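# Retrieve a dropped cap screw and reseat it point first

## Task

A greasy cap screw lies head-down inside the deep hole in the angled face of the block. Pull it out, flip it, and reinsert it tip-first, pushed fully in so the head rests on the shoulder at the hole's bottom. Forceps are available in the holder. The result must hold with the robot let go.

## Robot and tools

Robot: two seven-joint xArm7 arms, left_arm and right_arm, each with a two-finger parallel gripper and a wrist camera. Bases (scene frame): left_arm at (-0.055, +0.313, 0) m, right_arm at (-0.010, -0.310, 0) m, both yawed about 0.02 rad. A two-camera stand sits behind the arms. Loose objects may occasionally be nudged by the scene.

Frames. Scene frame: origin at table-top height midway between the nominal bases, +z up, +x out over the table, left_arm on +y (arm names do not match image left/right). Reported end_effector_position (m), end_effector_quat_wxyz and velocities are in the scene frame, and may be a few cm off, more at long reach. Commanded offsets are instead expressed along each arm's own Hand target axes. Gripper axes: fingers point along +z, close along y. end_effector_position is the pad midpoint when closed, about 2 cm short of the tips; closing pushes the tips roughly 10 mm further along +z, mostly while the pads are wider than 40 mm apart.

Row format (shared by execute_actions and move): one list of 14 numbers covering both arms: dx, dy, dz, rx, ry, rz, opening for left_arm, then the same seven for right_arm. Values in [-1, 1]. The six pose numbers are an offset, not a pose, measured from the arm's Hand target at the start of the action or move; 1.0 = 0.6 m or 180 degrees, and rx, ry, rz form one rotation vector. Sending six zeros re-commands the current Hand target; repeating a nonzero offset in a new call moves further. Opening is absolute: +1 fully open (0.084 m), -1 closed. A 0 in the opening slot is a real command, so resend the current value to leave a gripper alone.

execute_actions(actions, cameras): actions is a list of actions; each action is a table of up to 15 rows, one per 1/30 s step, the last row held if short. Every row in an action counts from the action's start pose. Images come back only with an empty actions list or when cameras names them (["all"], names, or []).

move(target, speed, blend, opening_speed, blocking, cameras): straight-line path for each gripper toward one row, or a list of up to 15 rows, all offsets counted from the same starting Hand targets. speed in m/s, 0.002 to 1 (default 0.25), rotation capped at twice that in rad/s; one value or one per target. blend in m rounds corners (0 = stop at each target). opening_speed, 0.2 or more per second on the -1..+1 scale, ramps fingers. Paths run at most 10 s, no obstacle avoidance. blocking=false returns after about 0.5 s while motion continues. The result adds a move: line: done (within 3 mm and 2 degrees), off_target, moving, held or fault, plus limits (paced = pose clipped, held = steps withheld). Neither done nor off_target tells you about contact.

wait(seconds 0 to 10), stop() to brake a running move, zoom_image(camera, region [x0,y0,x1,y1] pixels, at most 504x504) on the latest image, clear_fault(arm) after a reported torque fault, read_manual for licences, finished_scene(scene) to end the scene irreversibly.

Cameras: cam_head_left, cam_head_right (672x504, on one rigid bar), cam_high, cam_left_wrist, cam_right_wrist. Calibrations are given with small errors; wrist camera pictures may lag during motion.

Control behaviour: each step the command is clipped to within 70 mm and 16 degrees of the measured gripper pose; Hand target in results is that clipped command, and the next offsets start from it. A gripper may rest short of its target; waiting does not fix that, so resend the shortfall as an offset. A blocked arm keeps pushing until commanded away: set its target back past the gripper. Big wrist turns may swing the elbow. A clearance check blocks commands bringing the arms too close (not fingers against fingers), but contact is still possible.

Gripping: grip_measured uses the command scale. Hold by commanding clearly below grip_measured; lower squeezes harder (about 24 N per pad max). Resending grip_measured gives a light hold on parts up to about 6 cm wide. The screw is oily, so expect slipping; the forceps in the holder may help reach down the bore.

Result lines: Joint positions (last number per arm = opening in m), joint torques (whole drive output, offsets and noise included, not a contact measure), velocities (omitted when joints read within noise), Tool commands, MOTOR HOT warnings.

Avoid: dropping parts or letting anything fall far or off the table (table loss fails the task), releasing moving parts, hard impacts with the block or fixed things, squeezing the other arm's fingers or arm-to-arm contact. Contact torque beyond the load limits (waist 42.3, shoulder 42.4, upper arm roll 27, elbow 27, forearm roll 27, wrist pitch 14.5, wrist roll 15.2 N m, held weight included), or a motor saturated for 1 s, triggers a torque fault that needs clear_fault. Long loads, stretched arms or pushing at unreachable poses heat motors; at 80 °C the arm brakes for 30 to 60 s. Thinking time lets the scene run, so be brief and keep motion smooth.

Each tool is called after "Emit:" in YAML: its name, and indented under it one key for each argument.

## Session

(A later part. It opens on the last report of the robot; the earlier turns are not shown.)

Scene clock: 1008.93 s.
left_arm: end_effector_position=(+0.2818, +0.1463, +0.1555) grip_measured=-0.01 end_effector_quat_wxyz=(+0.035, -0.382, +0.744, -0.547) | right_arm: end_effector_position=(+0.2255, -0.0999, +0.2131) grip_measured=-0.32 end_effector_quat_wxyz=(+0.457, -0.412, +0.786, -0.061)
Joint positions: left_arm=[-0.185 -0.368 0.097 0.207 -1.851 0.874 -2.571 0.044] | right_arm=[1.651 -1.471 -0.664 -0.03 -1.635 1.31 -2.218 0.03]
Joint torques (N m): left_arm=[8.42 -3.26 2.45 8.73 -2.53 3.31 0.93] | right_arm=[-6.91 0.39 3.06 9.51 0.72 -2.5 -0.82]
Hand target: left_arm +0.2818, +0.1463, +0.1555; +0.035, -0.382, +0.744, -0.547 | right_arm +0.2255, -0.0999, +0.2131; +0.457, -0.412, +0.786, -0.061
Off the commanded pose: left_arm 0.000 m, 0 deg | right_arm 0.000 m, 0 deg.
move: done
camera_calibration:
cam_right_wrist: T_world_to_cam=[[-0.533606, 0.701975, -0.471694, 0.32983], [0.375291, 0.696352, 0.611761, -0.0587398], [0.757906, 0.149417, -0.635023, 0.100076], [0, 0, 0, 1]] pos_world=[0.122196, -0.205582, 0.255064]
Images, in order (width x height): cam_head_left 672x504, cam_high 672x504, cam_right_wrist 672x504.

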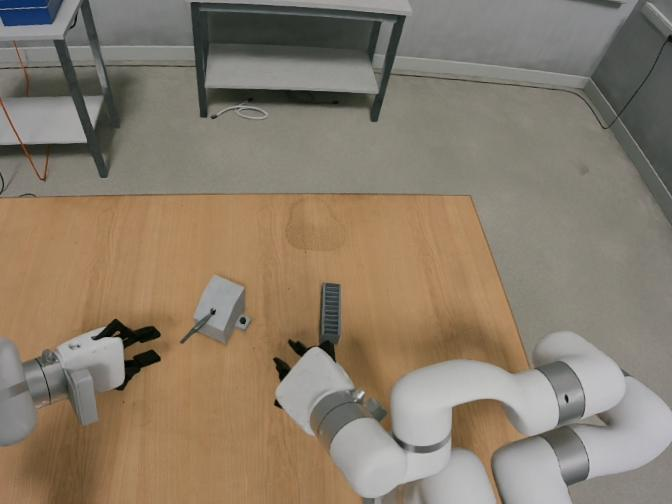

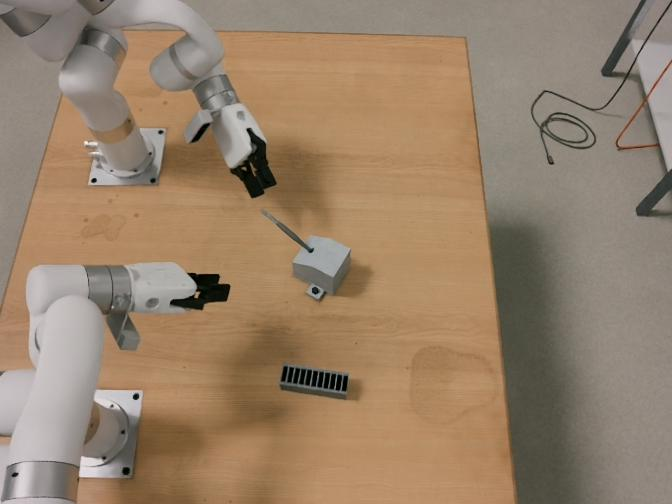

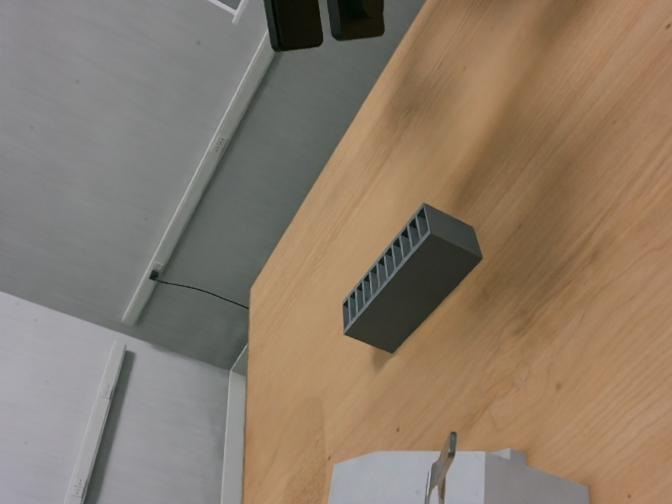

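Emit:
move:
  target: [0,0,0.1,0,0,0,0,0,0,0,0,0,0,-0.3]
  speed: 0.15
  cameras: ["cam_right_wrist","cam_high","cam_head_left"]

Emit:
zoom_image:
  camera: "cam_high"
  region: [220, 170, 360, 300]

Emit:
zoom_image:
  camera: "cam_head_left"
  region: [110, 260, 260, 380]

Scene clock: 1014.20 s.
left_arm: end_effector_position=(+0.3100, +0.0991, +0.1316) grip_measured=-0.01 end_effector_quat_wxyz=(+0.035, -0.382, +0.744, -0.547) | right_arm: end_effector_position=(+0.2255, -0.0999, +0.2131) grip_measured=-0.32 end_effector_quat_wxyz=(+0.457, -0.412, +0.786, -0.061)
Joint positions: left_arm=[-0.268 -0.13 0.007 0.343 -2.11 0.865 -2.42 0.044] | right_arm=[1.651 -1.471 -0.664 -0.03 -1.635 1.31 -2.218 0.03]
Joint torques (N m): left_arm=[-8.44 -6.88 -2.58 14.9 -2.6 3.54 0.84] | right_arm=[-6.89 0.4 2.86 9.56 0.55 -2.59 -0.87]
Hand target: left_arm +0.3100, +0.0990, +0.1316; +0.035, -0.382, +0.744, -0.547 | right_arm +0.2255, -0.0999, +0.2131; +0.457, -0.412, +0.786, -0.061
Off the commanded pose: left_arm 0.000 m, 0 deg | right_arm 0.000 m, 0 deg.
move: done
camera_calibration:
cam_right_wrist: T_world_to_cam=[[-0.533648, 0.701966, -0.47166, 0.329825], [0.375318, 0.696358, 0.611737, -0.0587357], [0.757863, 0.149429, -0.635071, 0.100097], [0, 0, 0, 1]] pos_world=[0.122195, -0.205582, 0.255064]
Images, in order (width x height): cam_head_left 672x504, cam_high 672x504, cam_right_wrist 672x504.

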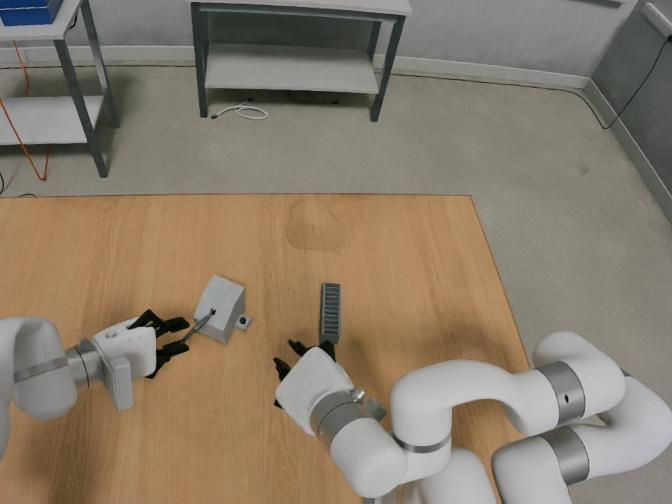

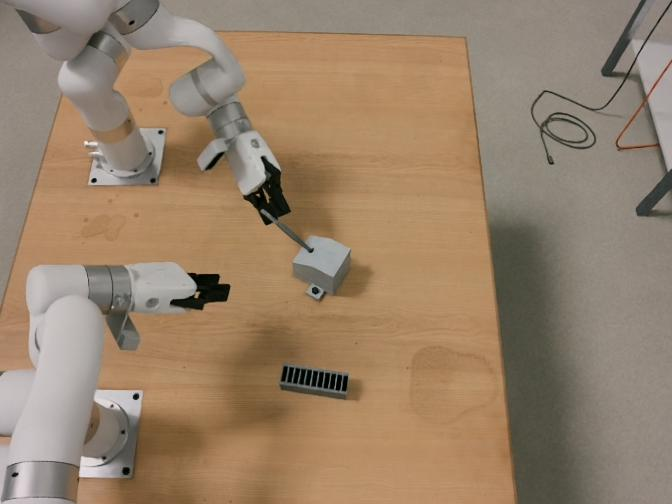

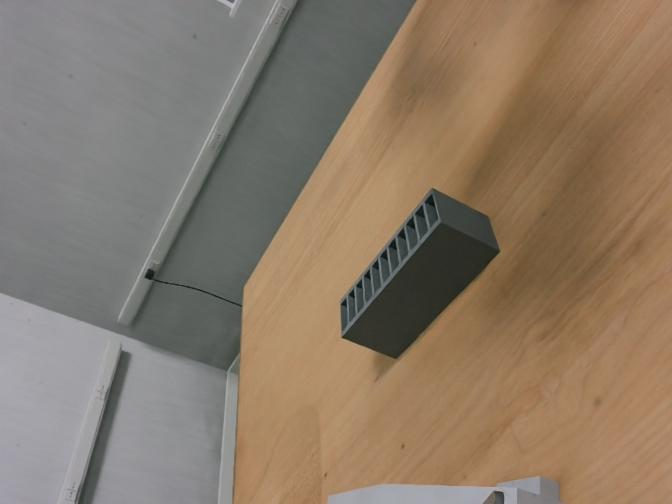

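Scaled by 3.600 from the camera's 672x504 image, which has a finer 960x720 frame.

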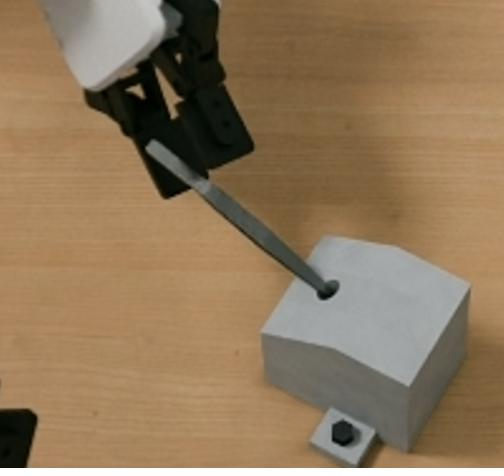

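Scaled by 3.360 from the camera's 672x504 image, which has a finer 960x720 frame.

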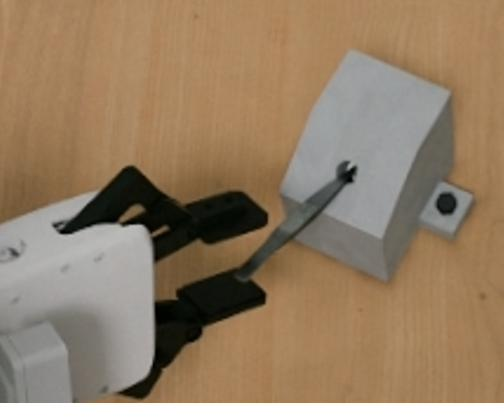

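Emit:
move:
  target: [0,0,0.066,0,0,0,0,0,0,0,0,0,0,-0.3]
  speed: 0.1
  cameras: ["cam_head_left","cam_high"]

Emit:
zoom_image:
  camera: "cam_high"
  region: [220, 170, 360, 300]

Emit:
zoom_image:
  camera: "cam_head_left"
  region: [110, 260, 260, 380]

Scene clock: 1021.27 s.
left_arm: end_effector_position=(+0.3287, +0.0678, +0.1159) grip_measured=-0.01 end_effector_quat_wxyz=(+0.035, -0.382, +0.744, -0.547) | right_arm: end_effector_position=(+0.2255, -0.0999, +0.2131) grip_measured=-0.32 end_effector_quat_wxyz=(+0.457, -0.412, +0.786, -0.061)
Joint positions: left_arm=[-0.309 0.011 -0.037 0.444 -2.233 0.858 -2.349 0.044] | right_arm=[1.651 -1.471 -0.664 -0.03 -1.635 1.31 -2.218 0.03]
Joint torques (N m): left_arm=[-8.4 -8.64 -2.7 14.27 -2.35 -1.36 0.88] | right_arm=[-6.8 0.97 3.14 9.54 -0.29 -2.45 -0.98]
Hand target: left_arm +0.3287, +0.0678, +0.1159; +0.035, -0.382, +0.744, -0.547 | right_arm +0.2255, -0.0999, +0.2131; +0.457, -0.412, +0.786, -0.061
Off the commanded pose: left_arm 0.000 m, 0 deg | right_arm 0.000 m, 0 deg.
move: done
Images, in order (width x height): cam_head_left 672x504, cam_high 672x504.

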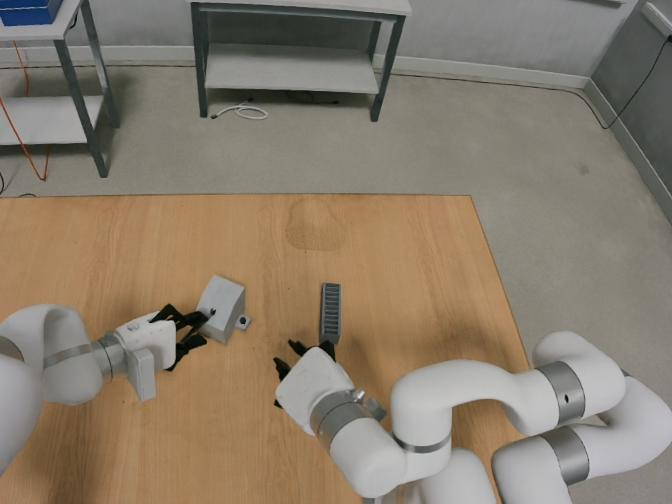

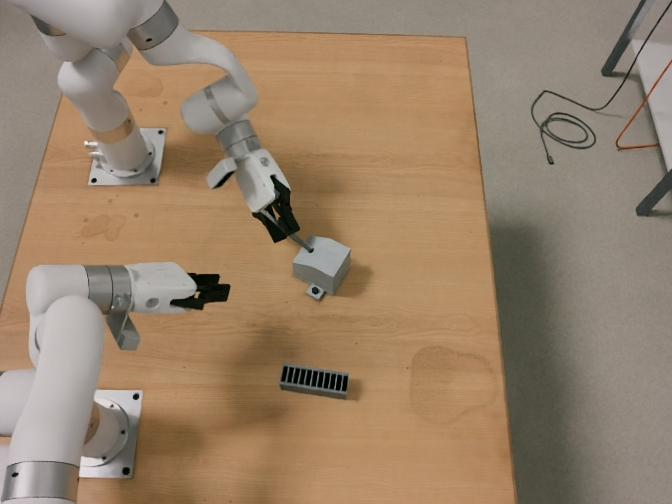

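Scaled by 3.600 from the camera's 672x504 image, which has a finer 960x720 frame.

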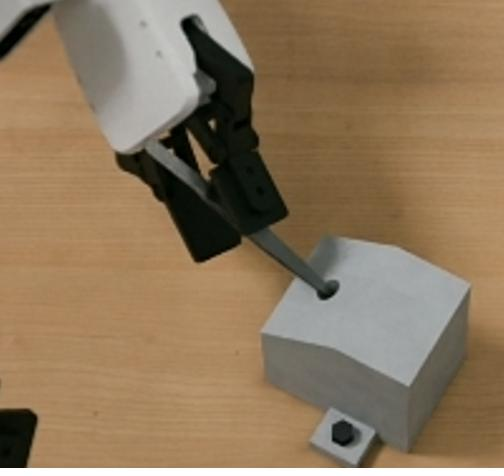

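Scaled by 3.360 from the camera's 672x504 image, which has a finer 960x720 frame.

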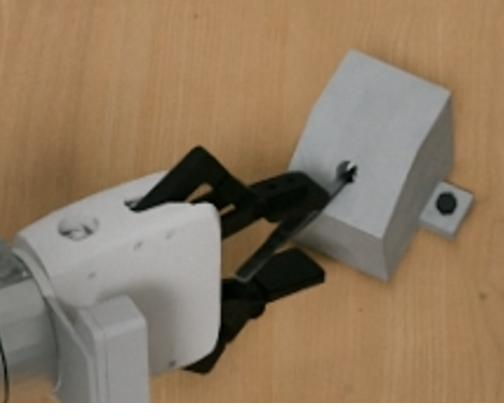

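Emit:
move:
  target: [0,0,0,0,0,0,-0.95,0,0,0,0,0,0,-0.3]
  opening_speed: 0.4
  cameras: ["cam_head_left","cam_high"]

Emit:
zoom_image:
  camera: "cam_high"
  region: [220, 170, 360, 300]

Emit:
zoom_image:
  camera: "cam_head_left"
  region: [110, 260, 260, 380]

Scene clock: 1027.83 s.
left_arm: end_effector_position=(+0.3287, +0.0678, +0.1159) grip_measured=-0.87 end_effector_quat_wxyz=(+0.035, -0.382, +0.744, -0.547) | right_arm: end_effector_position=(+0.2255, -0.0999, +0.2131) grip_measured=-0.32 end_effector_quat_wxyz=(+0.457, -0.412, +0.786, -0.061)
Joint positions: left_arm=[-0.309 0.011 -0.037 0.444 -2.233 0.858 -2.349 0.006] | right_arm=[1.651 -1.471 -0.664 -0.03 -1.635 1.31 -2.218 0.03]
Joint torques (N m): left_arm=[-8.09 -9.71 -2.53 11.64 -2.06 -0.71 0.82] | right_arm=[-6.77 1.77 3.33 9.77 -0.83 -2.41 -0.96]
Hand target: left_arm +0.3287, +0.0678, +0.1159; +0.035, -0.382, +0.744, -0.547 | right_arm +0.2255, -0.0999, +0.2131; +0.457, -0.412, +0.786, -0.061
Off the commanded pose: left_arm 0.000 m, 0 deg | right_arm 0.000 m, 0 deg.
move: done
Images, in order (width x height): cam_head_left 672x504, cam_high 672x504.

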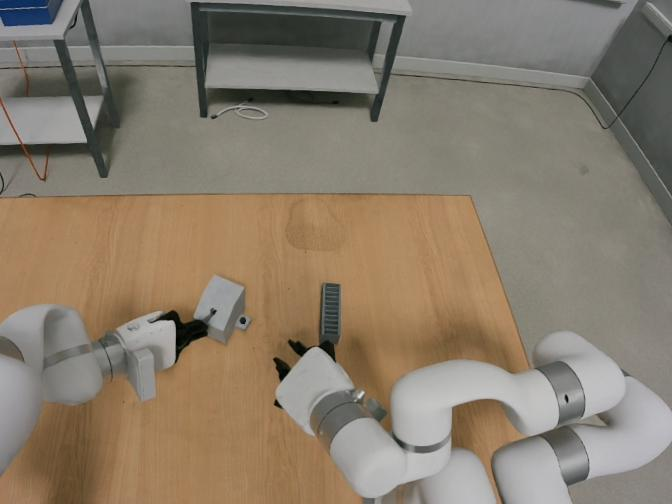

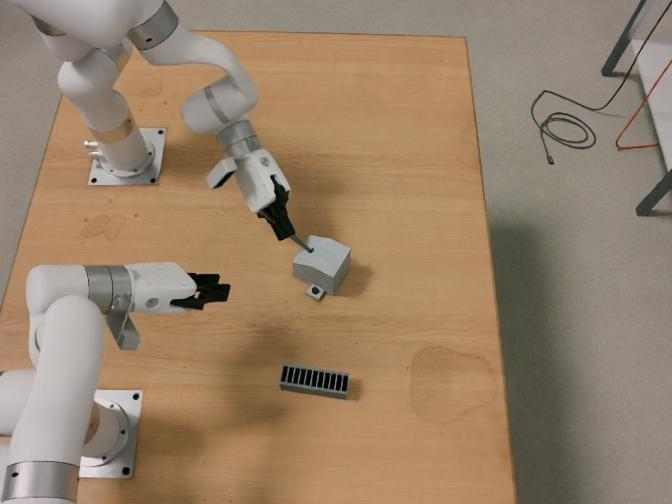

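Scaled by 3.600 from the camera's 672x504 image, which has a finer 960x720 frame.

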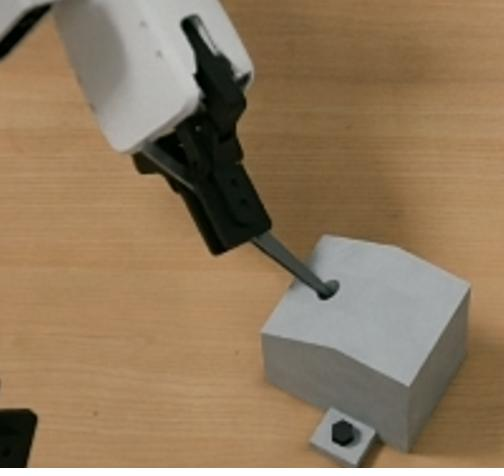

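Scaled by 3.360 from the camera's 672x504 image, which has a finer 960x720 frame.

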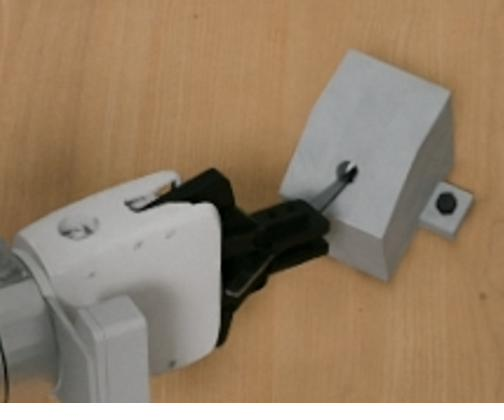

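Emit:
move:
  target:
    - [0.0333,0,-0.0577,0,0,0,-0.95,0,0,0,0,0,0,-0.3]
    - [0.0333,0,-0.157,0,0,0,-0.95,0,0,0,0,0,0,-0.3]
  speed: [0.05,0.2]
  cameras: ["cam_head_left","cam_head_right","cam_high"]

Emit:
zoom_image:
  camera: "cam_head_left"
  region: [190, 270, 250, 330]

Emit:
zoom_image:
  camera: "cam_high"
  region: [230, 180, 350, 280]

Scene clock: 1042.07 s.
left_arm: end_effector_position=(+0.2702, +0.1299, +0.1607) grip_measured=-0.87 end_effector_quat_wxyz=(+0.035, -0.382, +0.744, -0.547) | right_arm: end_effector_position=(+0.2255, -0.0999, +0.2131) grip_measured=-0.32 end_effector_quat_wxyz=(+0.457, -0.412, +0.786, -0.061)
Joint positions: left_arm=[-0.237 -0.432 0.054 0.175 -1.921 0.825 -2.593 0.006] | right_arm=[1.651 -1.471 -0.664 -0.03 -1.635 1.31 -2.218 0.03]
Joint torques (N m): left_arm=[8.27 -8.71 2.61 9.3 1.28 -1.54 -1.25] | right_arm=[-6.64 2.2 3.65 9.85 -0.73 -2.35 -0.81]
Hand target: left_arm +0.2702, +0.1299, +0.1607; +0.035, -0.382, +0.744, -0.547 | right_arm +0.2255, -0.0999, +0.2131; +0.457, -0.412, +0.786, -0.061
Off the commanded pose: left_arm 0.000 m, 0 deg | right_arm 0.000 m, 0 deg.
move: done
Images, in order (width x height): cam_head_left 672x504, cam_head_right 672x504, cam_high 672x504.

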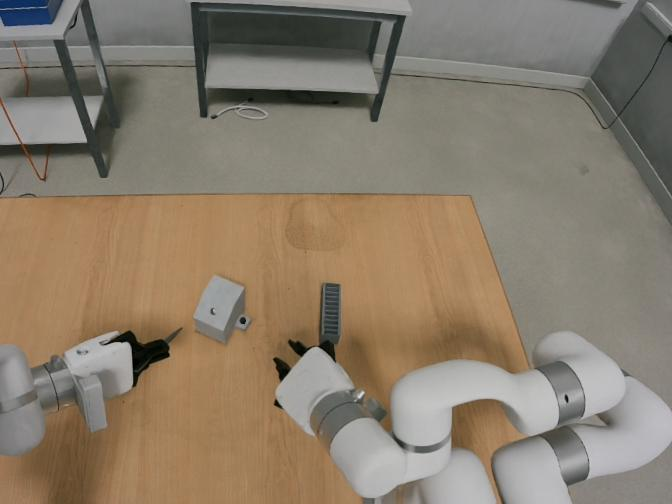

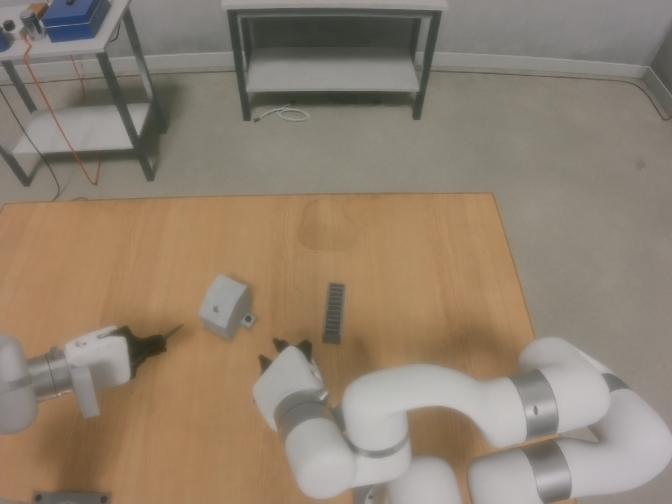

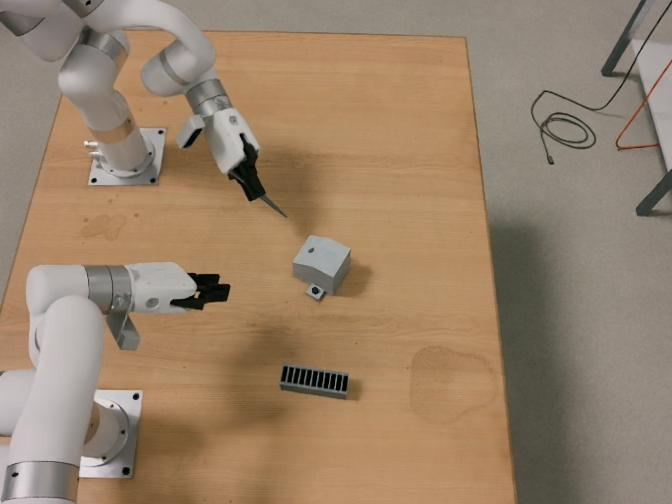

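Scaled by 8.400 from the camera's 672x504 image, which has a finer 960x720 frame.

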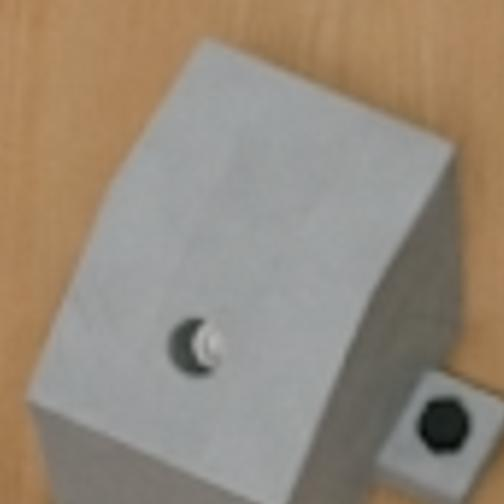

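Scaled by 4.200 from the camera's 672x504 image, which has a finer 960x720 frame.

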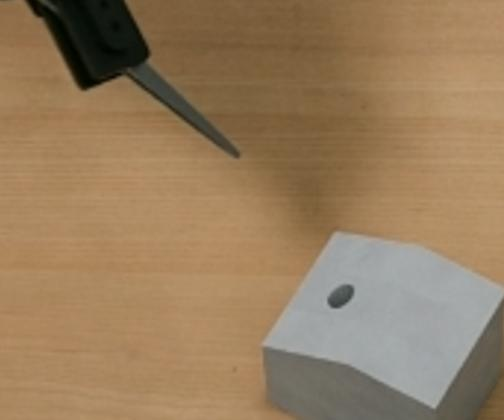

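Emit:
move:
  target: [-0.0136,-0.0745,0.140,-0.132,-0.033,-0.066,-0.95,0,0,0,0,0,0,-0.3]
  speed: 0.2
  cameras: ["cam_head_left","cam_head_right","cam_high"]

Emit:
zoom_image:
  camera: "cam_head_left"
  region: [180, 270, 250, 330]

Emit:
zoom_image:
  camera: "cam_high"
  region: [270, 200, 360, 290]

Scene clock: 1072.77 s.
left_arm: end_effector_position=(+0.3392, +0.0638, +0.1619) grip_measured=-0.87 end_effector_quat_wxyz=(-0.062, -0.483, +0.794, -0.363) | right_arm: end_effector_position=(+0.2255, -0.0999, +0.2131) grip_measured=-0.32 end_effector_quat_wxyz=(+0.457, -0.412, +0.786, -0.061)
Joint positions: left_arm=[-0.334 -0.132 -0.14 0.602 -1.35 0.511 -3.53 0.006] | right_arm=[1.651 -1.471 -0.664 -0.03 -1.635 1.31 -2.218 0.03]
Joint torques (N m): left_arm=[8.27 -8.79 -1.37 17.69 1.65 1.49 -1.17] | right_arm=[-6.29 2.65 3.83 9.97 -0.7 -2.37 -0.86]
Hand target: left_arm +0.3392, +0.0638, +0.1619; -0.062, -0.483, +0.794, -0.363 | right_arm +0.2255, -0.0999, +0.2131; +0.457, -0.412, +0.786, -0.061
Off the commanded pose: left_arm 0.000 m, 0 deg | right_arm 0.000 m, 0 deg.
move: done
Images, in order (width x height): cam_head_left 672x504, cam_head_right 672x504, cam_high 672x504.

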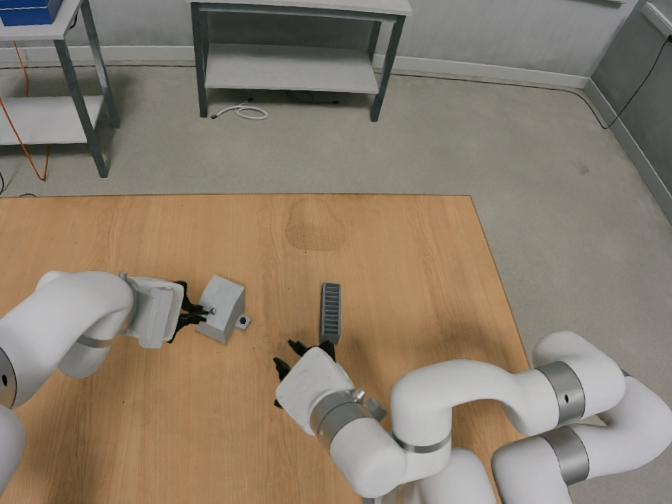

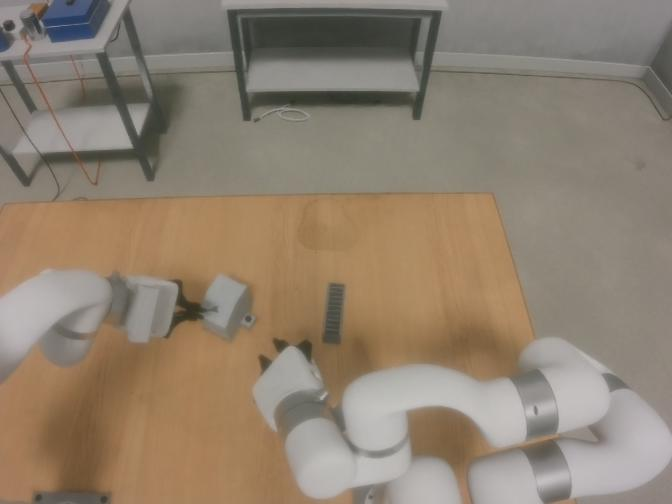

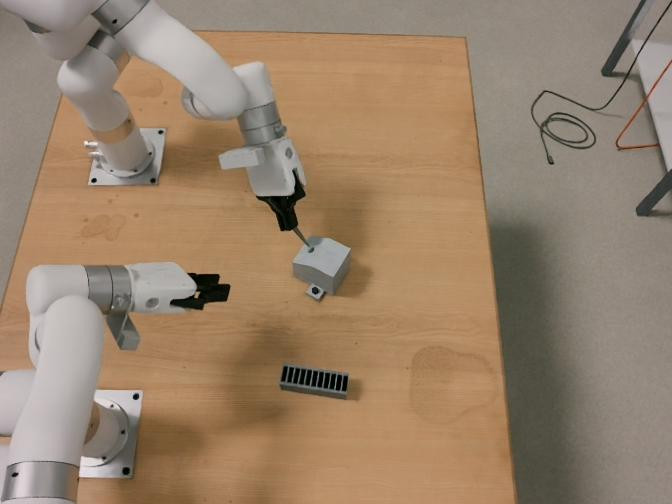

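Scaled by 7.200 from the camera's 672x504 image, which has a finer 960x720 frame.

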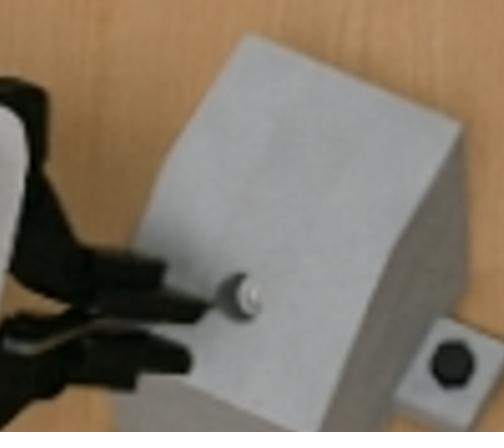

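Scaled by 5.600 from the camera's 672x504 image, which has a finer 960x720 frame.

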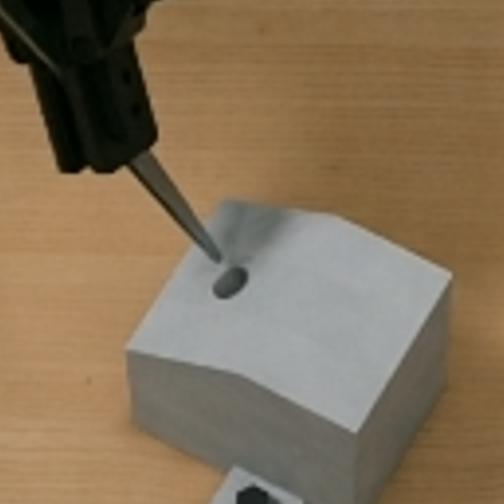

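Emit:
move:
  target: [-0.0168,0.0007,0.0366,0,0,0,-0.95,0,0,0,0,0,0,-0.3]
  speed: 0.04
  cameras: ["cam_high"]

Emit:
zoom_image:
  camera: "cam_high"
  region: [270, 200, 360, 290]

Scene clock: 1083.73 s.
left_arm: end_effector_position=(+0.3497, +0.0571, +0.1413) grip_measured=-0.87 end_effector_quat_wxyz=(-0.062, -0.483, +0.794, -0.364) | right_arm: end_effector_position=(+0.2255, -0.0999, +0.2131) grip_measured=-0.32 end_effector_quat_wxyz=(+0.457, -0.412, +0.786, -0.061)
Joint positions: left_arm=[-0.341 -0.038 -0.145 0.648 -1.433 0.485 -3.437 0.006] | right_arm=[1.651 -1.471 -0.664 -0.03 -1.635 1.31 -2.218 0.03]
Joint torques (N m): left_arm=[-7.87 1.82 -2.37 10.89 -1.74 -5.21 0.98] | right_arm=[-6.45 3.03 3.78 9.83 -0.86 -2.36 -0.95]
Hand target: left_arm +0.3497, +0.0572, +0.1411; -0.062, -0.483, +0.794, -0.363 | right_arm +0.2255, -0.0999, +0.2131; +0.457, -0.412, +0.786, -0.061
Off the commanded pose: left_arm 0.000 m, 0 deg | right_arm 0.000 m, 0 deg.
move: done
Images, in order (width x height): cam_high 672x504.

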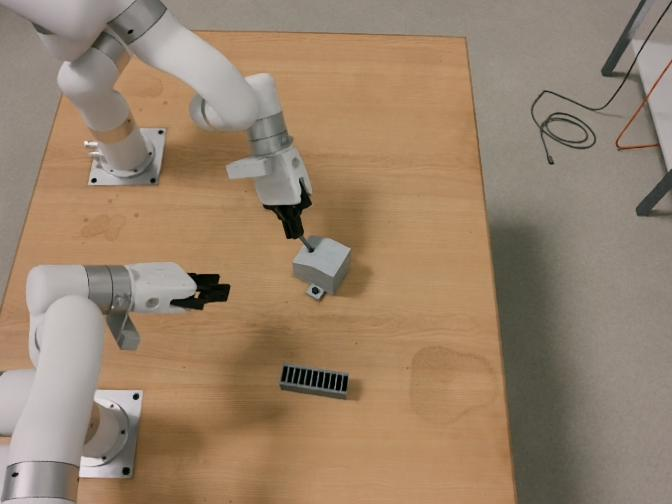

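Scaled by 5.600 from the camera's 672x504 image, which has a finer 960x720 frame.

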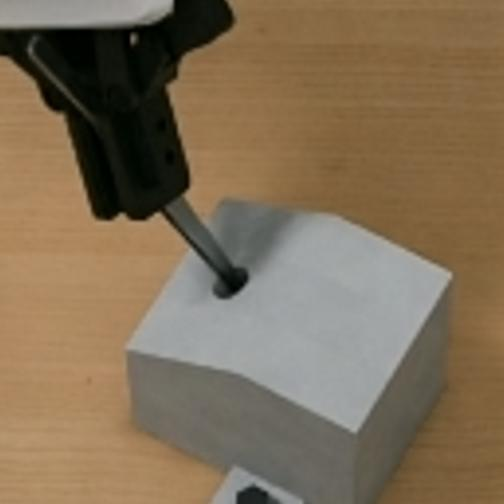

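Emit:
move:
  target: [-0.0075,0.0005,0.0149,0,0,0,-0.95,0,0,0,0,0,0,-0.3]
  speed: 0.02

Emit:
move:
  target: [-0.0038,0.0003,0.0075,0,0,0,-0.95,0,0,0,0,0,0,-0.3]
  speed: 0.02
  cameras: ["cam_high"]

Emit:
zoom_image:
  camera: "cam_high"
  region: [270, 200, 360, 290]

Scene clock: 1088.77 s.
left_arm: end_effector_position=(+0.3541, +0.0548, +0.1325) grip_measured=-0.87 end_effector_quat_wxyz=(-0.062, -0.483, +0.794, -0.363) | right_arm: end_effector_position=(+0.2255, -0.0999, +0.2131) grip_measured=-0.32 end_effector_quat_wxyz=(+0.457, -0.412, +0.786, -0.061)
Joint positions: left_arm=[-0.342 0.001 -0.146 0.667 -1.466 0.476 -3.399 0.006] | right_arm=[1.651 -1.471 -0.664 -0.03 -1.635 1.31 -2.218 0.03]
Joint torques (N m): left_arm=[-5.95 4.31 -0.86 9.7 -1.63 -6.44 0.95] | right_arm=[-5.96 3.57 4.04 10.09 -0.76 -2.18 -0.92]
Hand target: left_arm +0.3541, +0.0548, +0.1324; -0.062, -0.483, +0.794, -0.363 | right_arm +0.2255, -0.0999, +0.2131; +0.457, -0.412, +0.786, -0.061
Off the commanded pose: left_arm 0.000 m, 0 deg | right_arm 0.000 m, 0 deg.
move: done

Scene clock: 1089.53 s.
left_arm: end_effector_position=(+0.3562, +0.0537, +0.1281) grip_measured=-0.87 end_effector_quat_wxyz=(-0.062, -0.483, +0.794, -0.363) | right_arm: end_effector_position=(+0.2255, -0.0999, +0.2131) grip_measured=-0.32 end_effector_quat_wxyz=(+0.457, -0.412, +0.786, -0.061)
Joint positions: left_arm=[-0.343 0.02 -0.147 0.678 -1.482 0.472 -3.38 0.006] | right_arm=[1.651 -1.471 -0.664 -0.03 -1.635 1.31 -2.218 0.03]
Joint torques (N m): left_arm=[-5.84 4.61 -0.79 9.29 -1.68 -6.57 1.04] | right_arm=[-6.22 3.56 4.17 9.84 -0.91 -2.17 -0.92]
Hand target: left_arm +0.3563, +0.0537, +0.1280; -0.062, -0.483, +0.794, -0.363 | right_arm +0.2255, -0.0999, +0.2131; +0.457, -0.412, +0.786, -0.061
Off the commanded pose: left_arm 0.000 m, 0 deg | right_arm 0.000 m, 0 deg.
move: done
Images, in order (width x height): cam_high 672x504.

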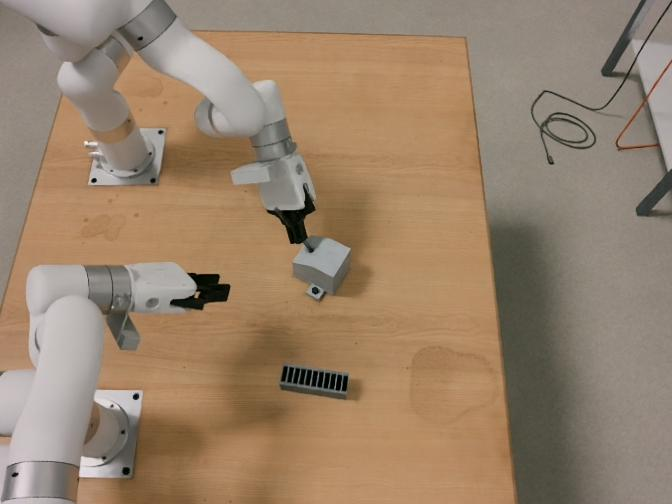

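Scaled by 5.600 from the camera's 672x504 image, which has a finer 960x720 frame.

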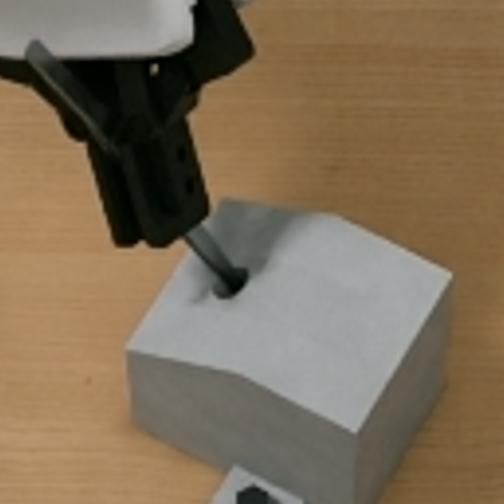

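Emit:
execute_actions:
  actions:
    - [[0,0,0,0,0,0,-1,0,0,0,0,0,0,-0.3]]
  cameras: ["cam_head_left","cam_head_right","cam_left_wrist"]

Emit:
zoom_image:
  camera: "cam_head_left"
  region: [190, 285, 240, 335]

Emit:
zoom_image:
  camera: "cam_head_right"
  region: [180, 270, 250, 330]

Scene clock: 1101.97 s.
left_arm: end_effector_position=(+0.3563, +0.0537, +0.1280) grip_measured=-0.87 end_effector_quat_wxyz=(-0.062, -0.483, +0.794, -0.363) | right_arm: end_effector_position=(+0.2255, -0.0999, +0.2131) grip_measured=-0.32 end_effector_quat_wxyz=(+0.457, -0.412, +0.786, -0.061)
Joint positions: left_arm=[-0.343 0.021 -0.146 0.678 -1.482 0.472 -3.38 0.006] | right_arm=[1.651 -1.471 -0.664 -0.03 -1.635 1.31 -2.218 0.03]
Joint torques (N m): left_arm=[1.09 5.04 3.45 7.63 -1.64 -6.71 0.94] | right_arm=[-6.08 3.75 4.12 10.04 -0.79 -2.19 -0.94]
Hand target: left_arm +0.3563, +0.0537, +0.1280; -0.062, -0.483, +0.794, -0.363 | right_arm +0.2255, -0.0999, +0.2131; +0.457, -0.412, +0.786, -0.061
Off the commanded pose: left_arm 0.000 m, 0 deg | right_arm 0.000 m, 0 deg.
camera_calibration:
cam_left_wrist: T_world_to_cam=[[-0.801455, 0.259531, -0.538808, 0.376618], [0.551953, 0.667856, -0.499316, -0.0895015], [0.230258, -0.697575, -0.678506, 0.16725], [0, 0, 0, 1]] pos_world=[0.312732, 0.0786994, 0.271716]
Images, in order (width x height): cam_head_left 672x504, cam_head_right 672x504, cam_left_wrist 672x504.

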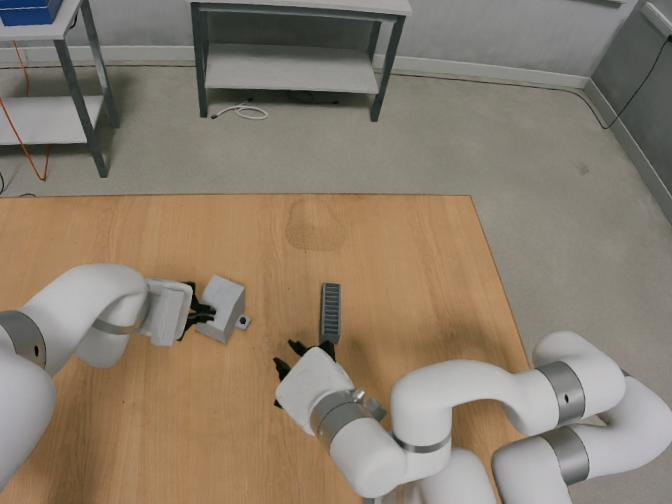

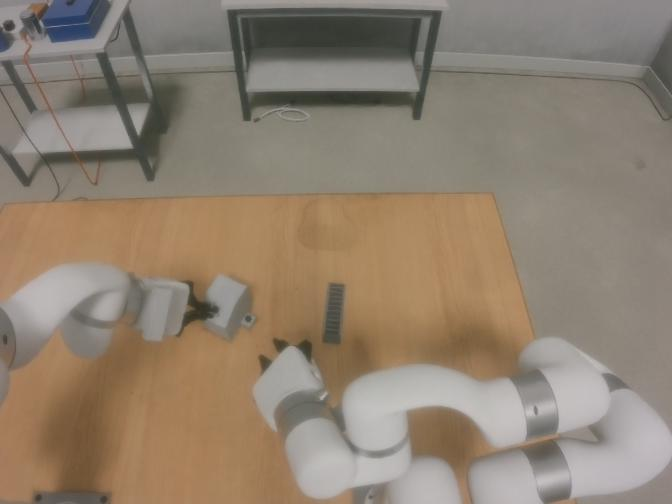

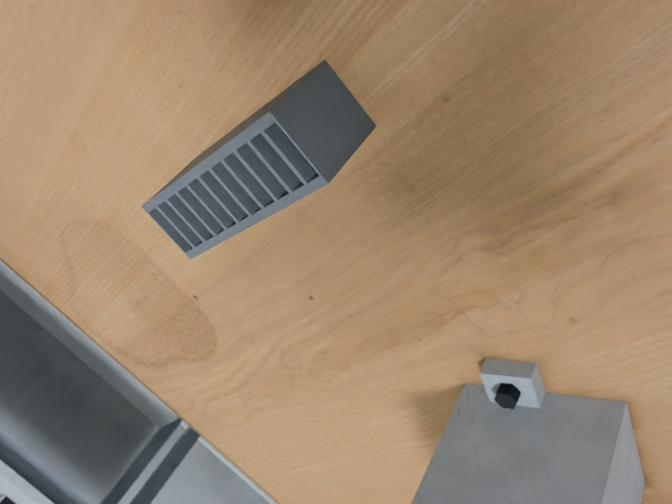

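Scaled by 10.080 from the camera's 672x504 image, which has a finer 960x720 frame.

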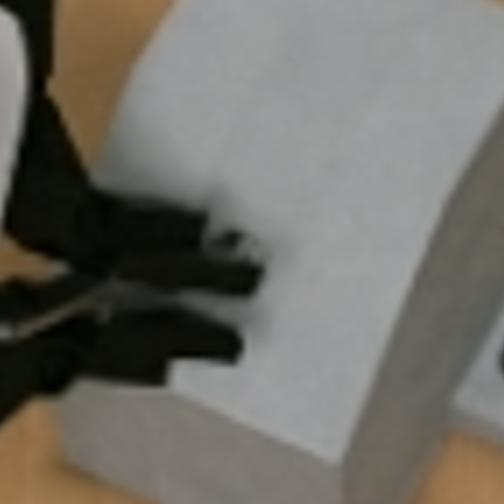

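Scaled by 7.200 from the camera's 672x504 image, which has a finer 960x720 frame.

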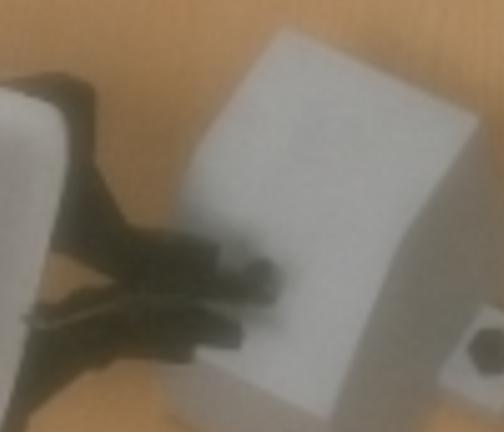

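Emit:
move:
  target:
    - [0,0,0,0,0,0,-1,0,0,0,0.166,0.142,0.854,-0.3]
    - [0,0,0,0,0,0,-1,-0.043,-0.022,0.27,0.166,0.142,0.854,-0.3]
  speed: [0.5,0.2]
  cameras: ["cam_left_wrist","cam_high"]

Scene clock: 1122.00 s.
left_arm: end_effector_position=(+0.3563, +0.0537, +0.1280) grip_measured=-0.87 end_effector_quat_wxyz=(-0.062, -0.483, +0.794, -0.363) | right_arm: end_effector_position=(+0.3641, -0.0448, +0.1435) grip_measured=-0.32 end_effector_quat_wxyz=(+0.094, +0.766, +0.599, +0.213)
Joint positions: left_arm=[-0.343 0.021 -0.146 0.678 -1.482 0.472 -3.38 0.006] | right_arm=[2.059 -0.667 -1.363 0.653 -1.371 0.825 0.315 0.03]
Joint torques (N m): left_arm=[7.04 4.99 3.63 4.08 -1.72 -6.61 0.95] | right_arm=[6.75 10.48 5.87 13.53 -1.42 -3.31 1.19]
Hand target: left_arm +0.3563, +0.0537, +0.1280; -0.062, -0.483, +0.794, -0.363 | right_arm +0.3641, -0.0448, +0.1435; +0.094, +0.766, +0.599, +0.213
Off the commanded pose: left_arm 0.000 m, 0 deg | right_arm 0.000 m, 0 deg.
move: done
camera_calibration:
cam_left_wrist: T_world_to_cam=[[-0.801455, 0.259531, -0.538808, 0.376618], [0.551953, 0.667856, -0.499316, -0.0895015], [0.230258, -0.697575, -0.678506, 0.16725], [0, 0, 0, 1]] pos_world=[0.312732, 0.0786994, 0.271716]
Images, in order (width x height): cam_high 672x504, cam_left_wrist 672x504.

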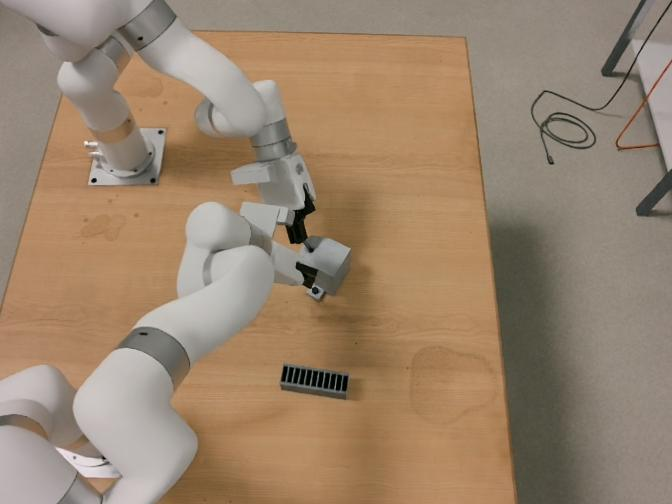

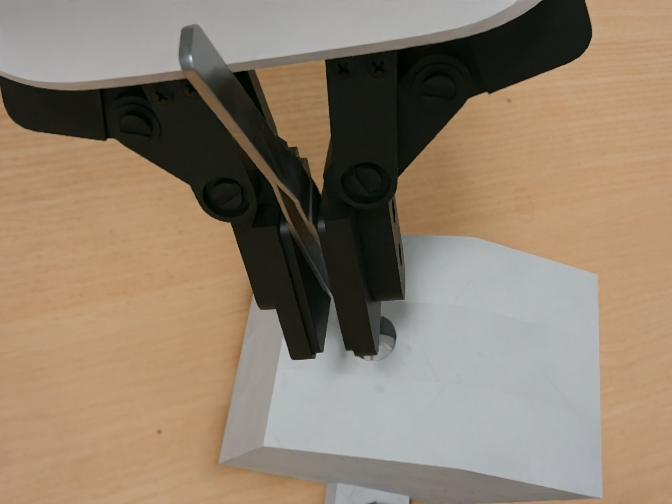

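Emit:
zoom_image:
  camera: "cam_left_wrist"
  region: [270, 220, 450, 380]

Scaled by 2.800 from the camera's 672x504 image, which has a finer 960x720 frame.

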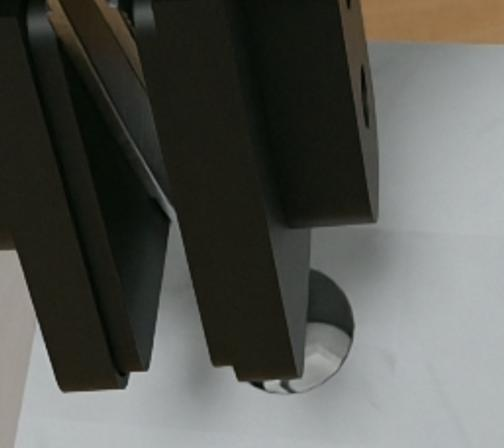

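Emit:
move:
  target: [0.0113,-0.0008,-0.0223,0,0,0,-1,0,0,0,0,0,0,-0.3]
  speed: 0.04
  cameras: ["cam_left_wrist"]

Emit:
zoom_image:
  camera: "cam_left_wrist"
  region: [270, 220, 450, 380]

Scene clock: 1130.33 s.
left_arm: end_effector_position=(+0.3497, +0.0572, +0.1411) grip_measured=-0.87 end_effector_quat_wxyz=(-0.062, -0.483, +0.794, -0.363) | right_arm: end_effector_position=(+0.3641, -0.0448, +0.1435) grip_measured=-0.32 end_effector_quat_wxyz=(+0.094, +0.766, +0.599, +0.213)
Joint positions: left_arm=[-0.341 -0.037 -0.144 0.648 -1.433 0.484 -3.437 0.006] | right_arm=[2.059 -0.667 -1.363 0.653 -1.371 0.825 0.315 0.03]
Joint torques (N m): left_arm=[8.39 -16.56 2.45 10.06 1.46 1.69 -1.31] | right_arm=[6.97 10.56 6.11 13.43 -1.36 -3.37 1.15]
Hand target: left_arm +0.3497, +0.0572, +0.1411; -0.062, -0.483, +0.794, -0.363 | right_arm +0.3641, -0.0448, +0.1435; +0.094, +0.766, +0.599, +0.213
Off the commanded pose: left_arm 0.000 m, 0 deg | right_arm 0.000 m, 0 deg.
move: done
camera_calibration:
cam_left_wrist: T_world_to_cam=[[-0.801455, 0.259531, -0.538808, 0.377425], [0.551953, 0.667856, -0.499316, -0.081705], [0.230258, -0.697575, -0.678506, 0.180032], [0, 0, 0, 1]] pos_world=[0.306132, 0.0821994, 0.284716]
Images, in order (width x height): cam_left_wrist 672x504.

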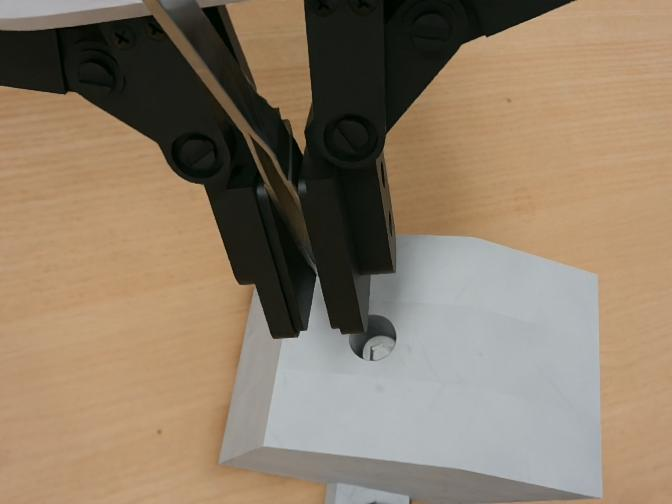

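Scaled by 2.800 from the camera's 672x504 image, which has a finer 960x720 frame.

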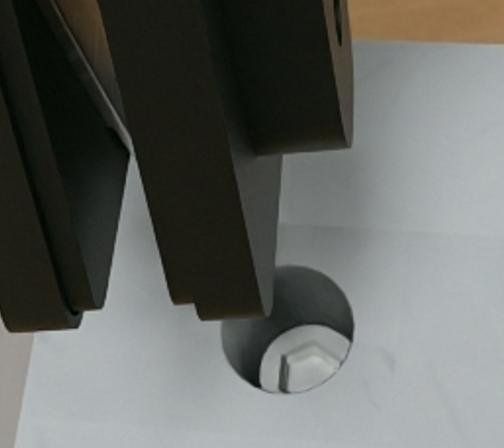

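Emit:
move:
  target: [0.0151,-0.001,-0.0297,0,0,0,-1,0,0,0,0,0,0,-0.3]
  speed: 0.1
  cameras: ["cam_left_wrist"]

Emit:
zoom_image:
  camera: "cam_left_wrist"
  region: [230, 220, 450, 400]

Emit:
zoom_image:
  camera: "cam_left_wrist"
  region: [345, 305, 405, 365]

Scene clock: 1134.83 s.
left_arm: end_effector_position=(+0.3409, +0.0618, +0.1584) grip_measured=-0.87 end_effector_quat_wxyz=(-0.062, -0.483, +0.794, -0.363) | right_arm: end_effector_position=(+0.3641, -0.0448, +0.1435) grip_measured=-0.32 end_effector_quat_wxyz=(+0.094, +0.766, +0.599, +0.213)
Joint positions: left_arm=[-0.337 -0.115 -0.142 0.611 -1.366 0.504 -3.515 0.006] | right_arm=[2.059 -0.667 -1.363 0.653 -1.371 0.825 0.315 0.03]
Joint torques (N m): left_arm=[8.29 -15.65 2.68 10.43 1.57 1.49 -1.29] | right_arm=[6.79 10.71 6.01 13.61 -1.51 -3.24 1.2]
Hand target: left_arm +0.3409, +0.0618, +0.1584; -0.062, -0.483, +0.794, -0.363 | right_arm +0.3641, -0.0448, +0.1435; +0.094, +0.766, +0.599, +0.213
Off the commanded pose: left_arm 0.000 m, 0 deg | right_arm 0.000 m, 0 deg.
move: done
camera_calibration:
cam_left_wrist: T_world_to_cam=[[-0.801455, 0.259531, -0.538808, 0.378528], [0.551953, 0.667856, -0.499316, -0.0712987], [0.230258, -0.697575, -0.678506, 0.197143], [0, 0, 0, 1]] pos_world=[0.297332, 0.0868994, 0.302116]
Images, in order (width x height): cam_left_wrist 672x504.

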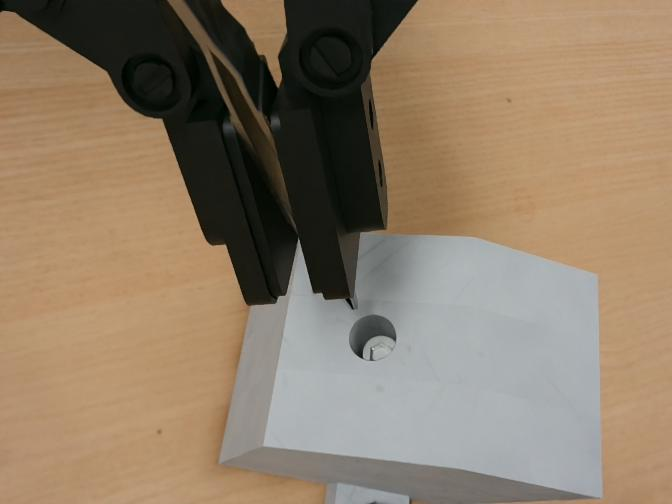

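Scaled by 2.291 from the camera's 672x504 image, which has a finer 960x720 frame.

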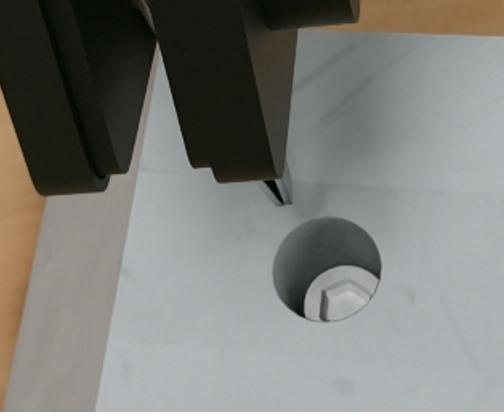

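Scaled by 8.400 from the camera's 672x504 image, which has a finer 960x720 frame.

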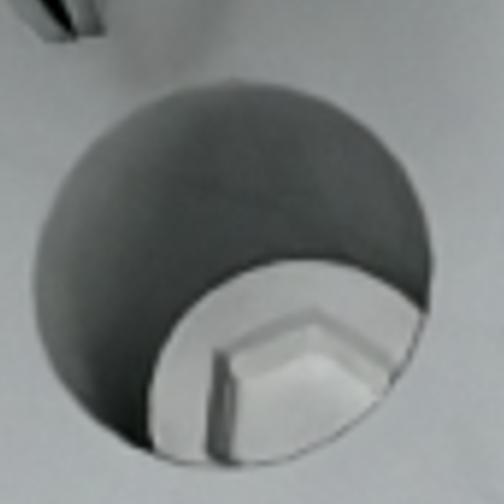

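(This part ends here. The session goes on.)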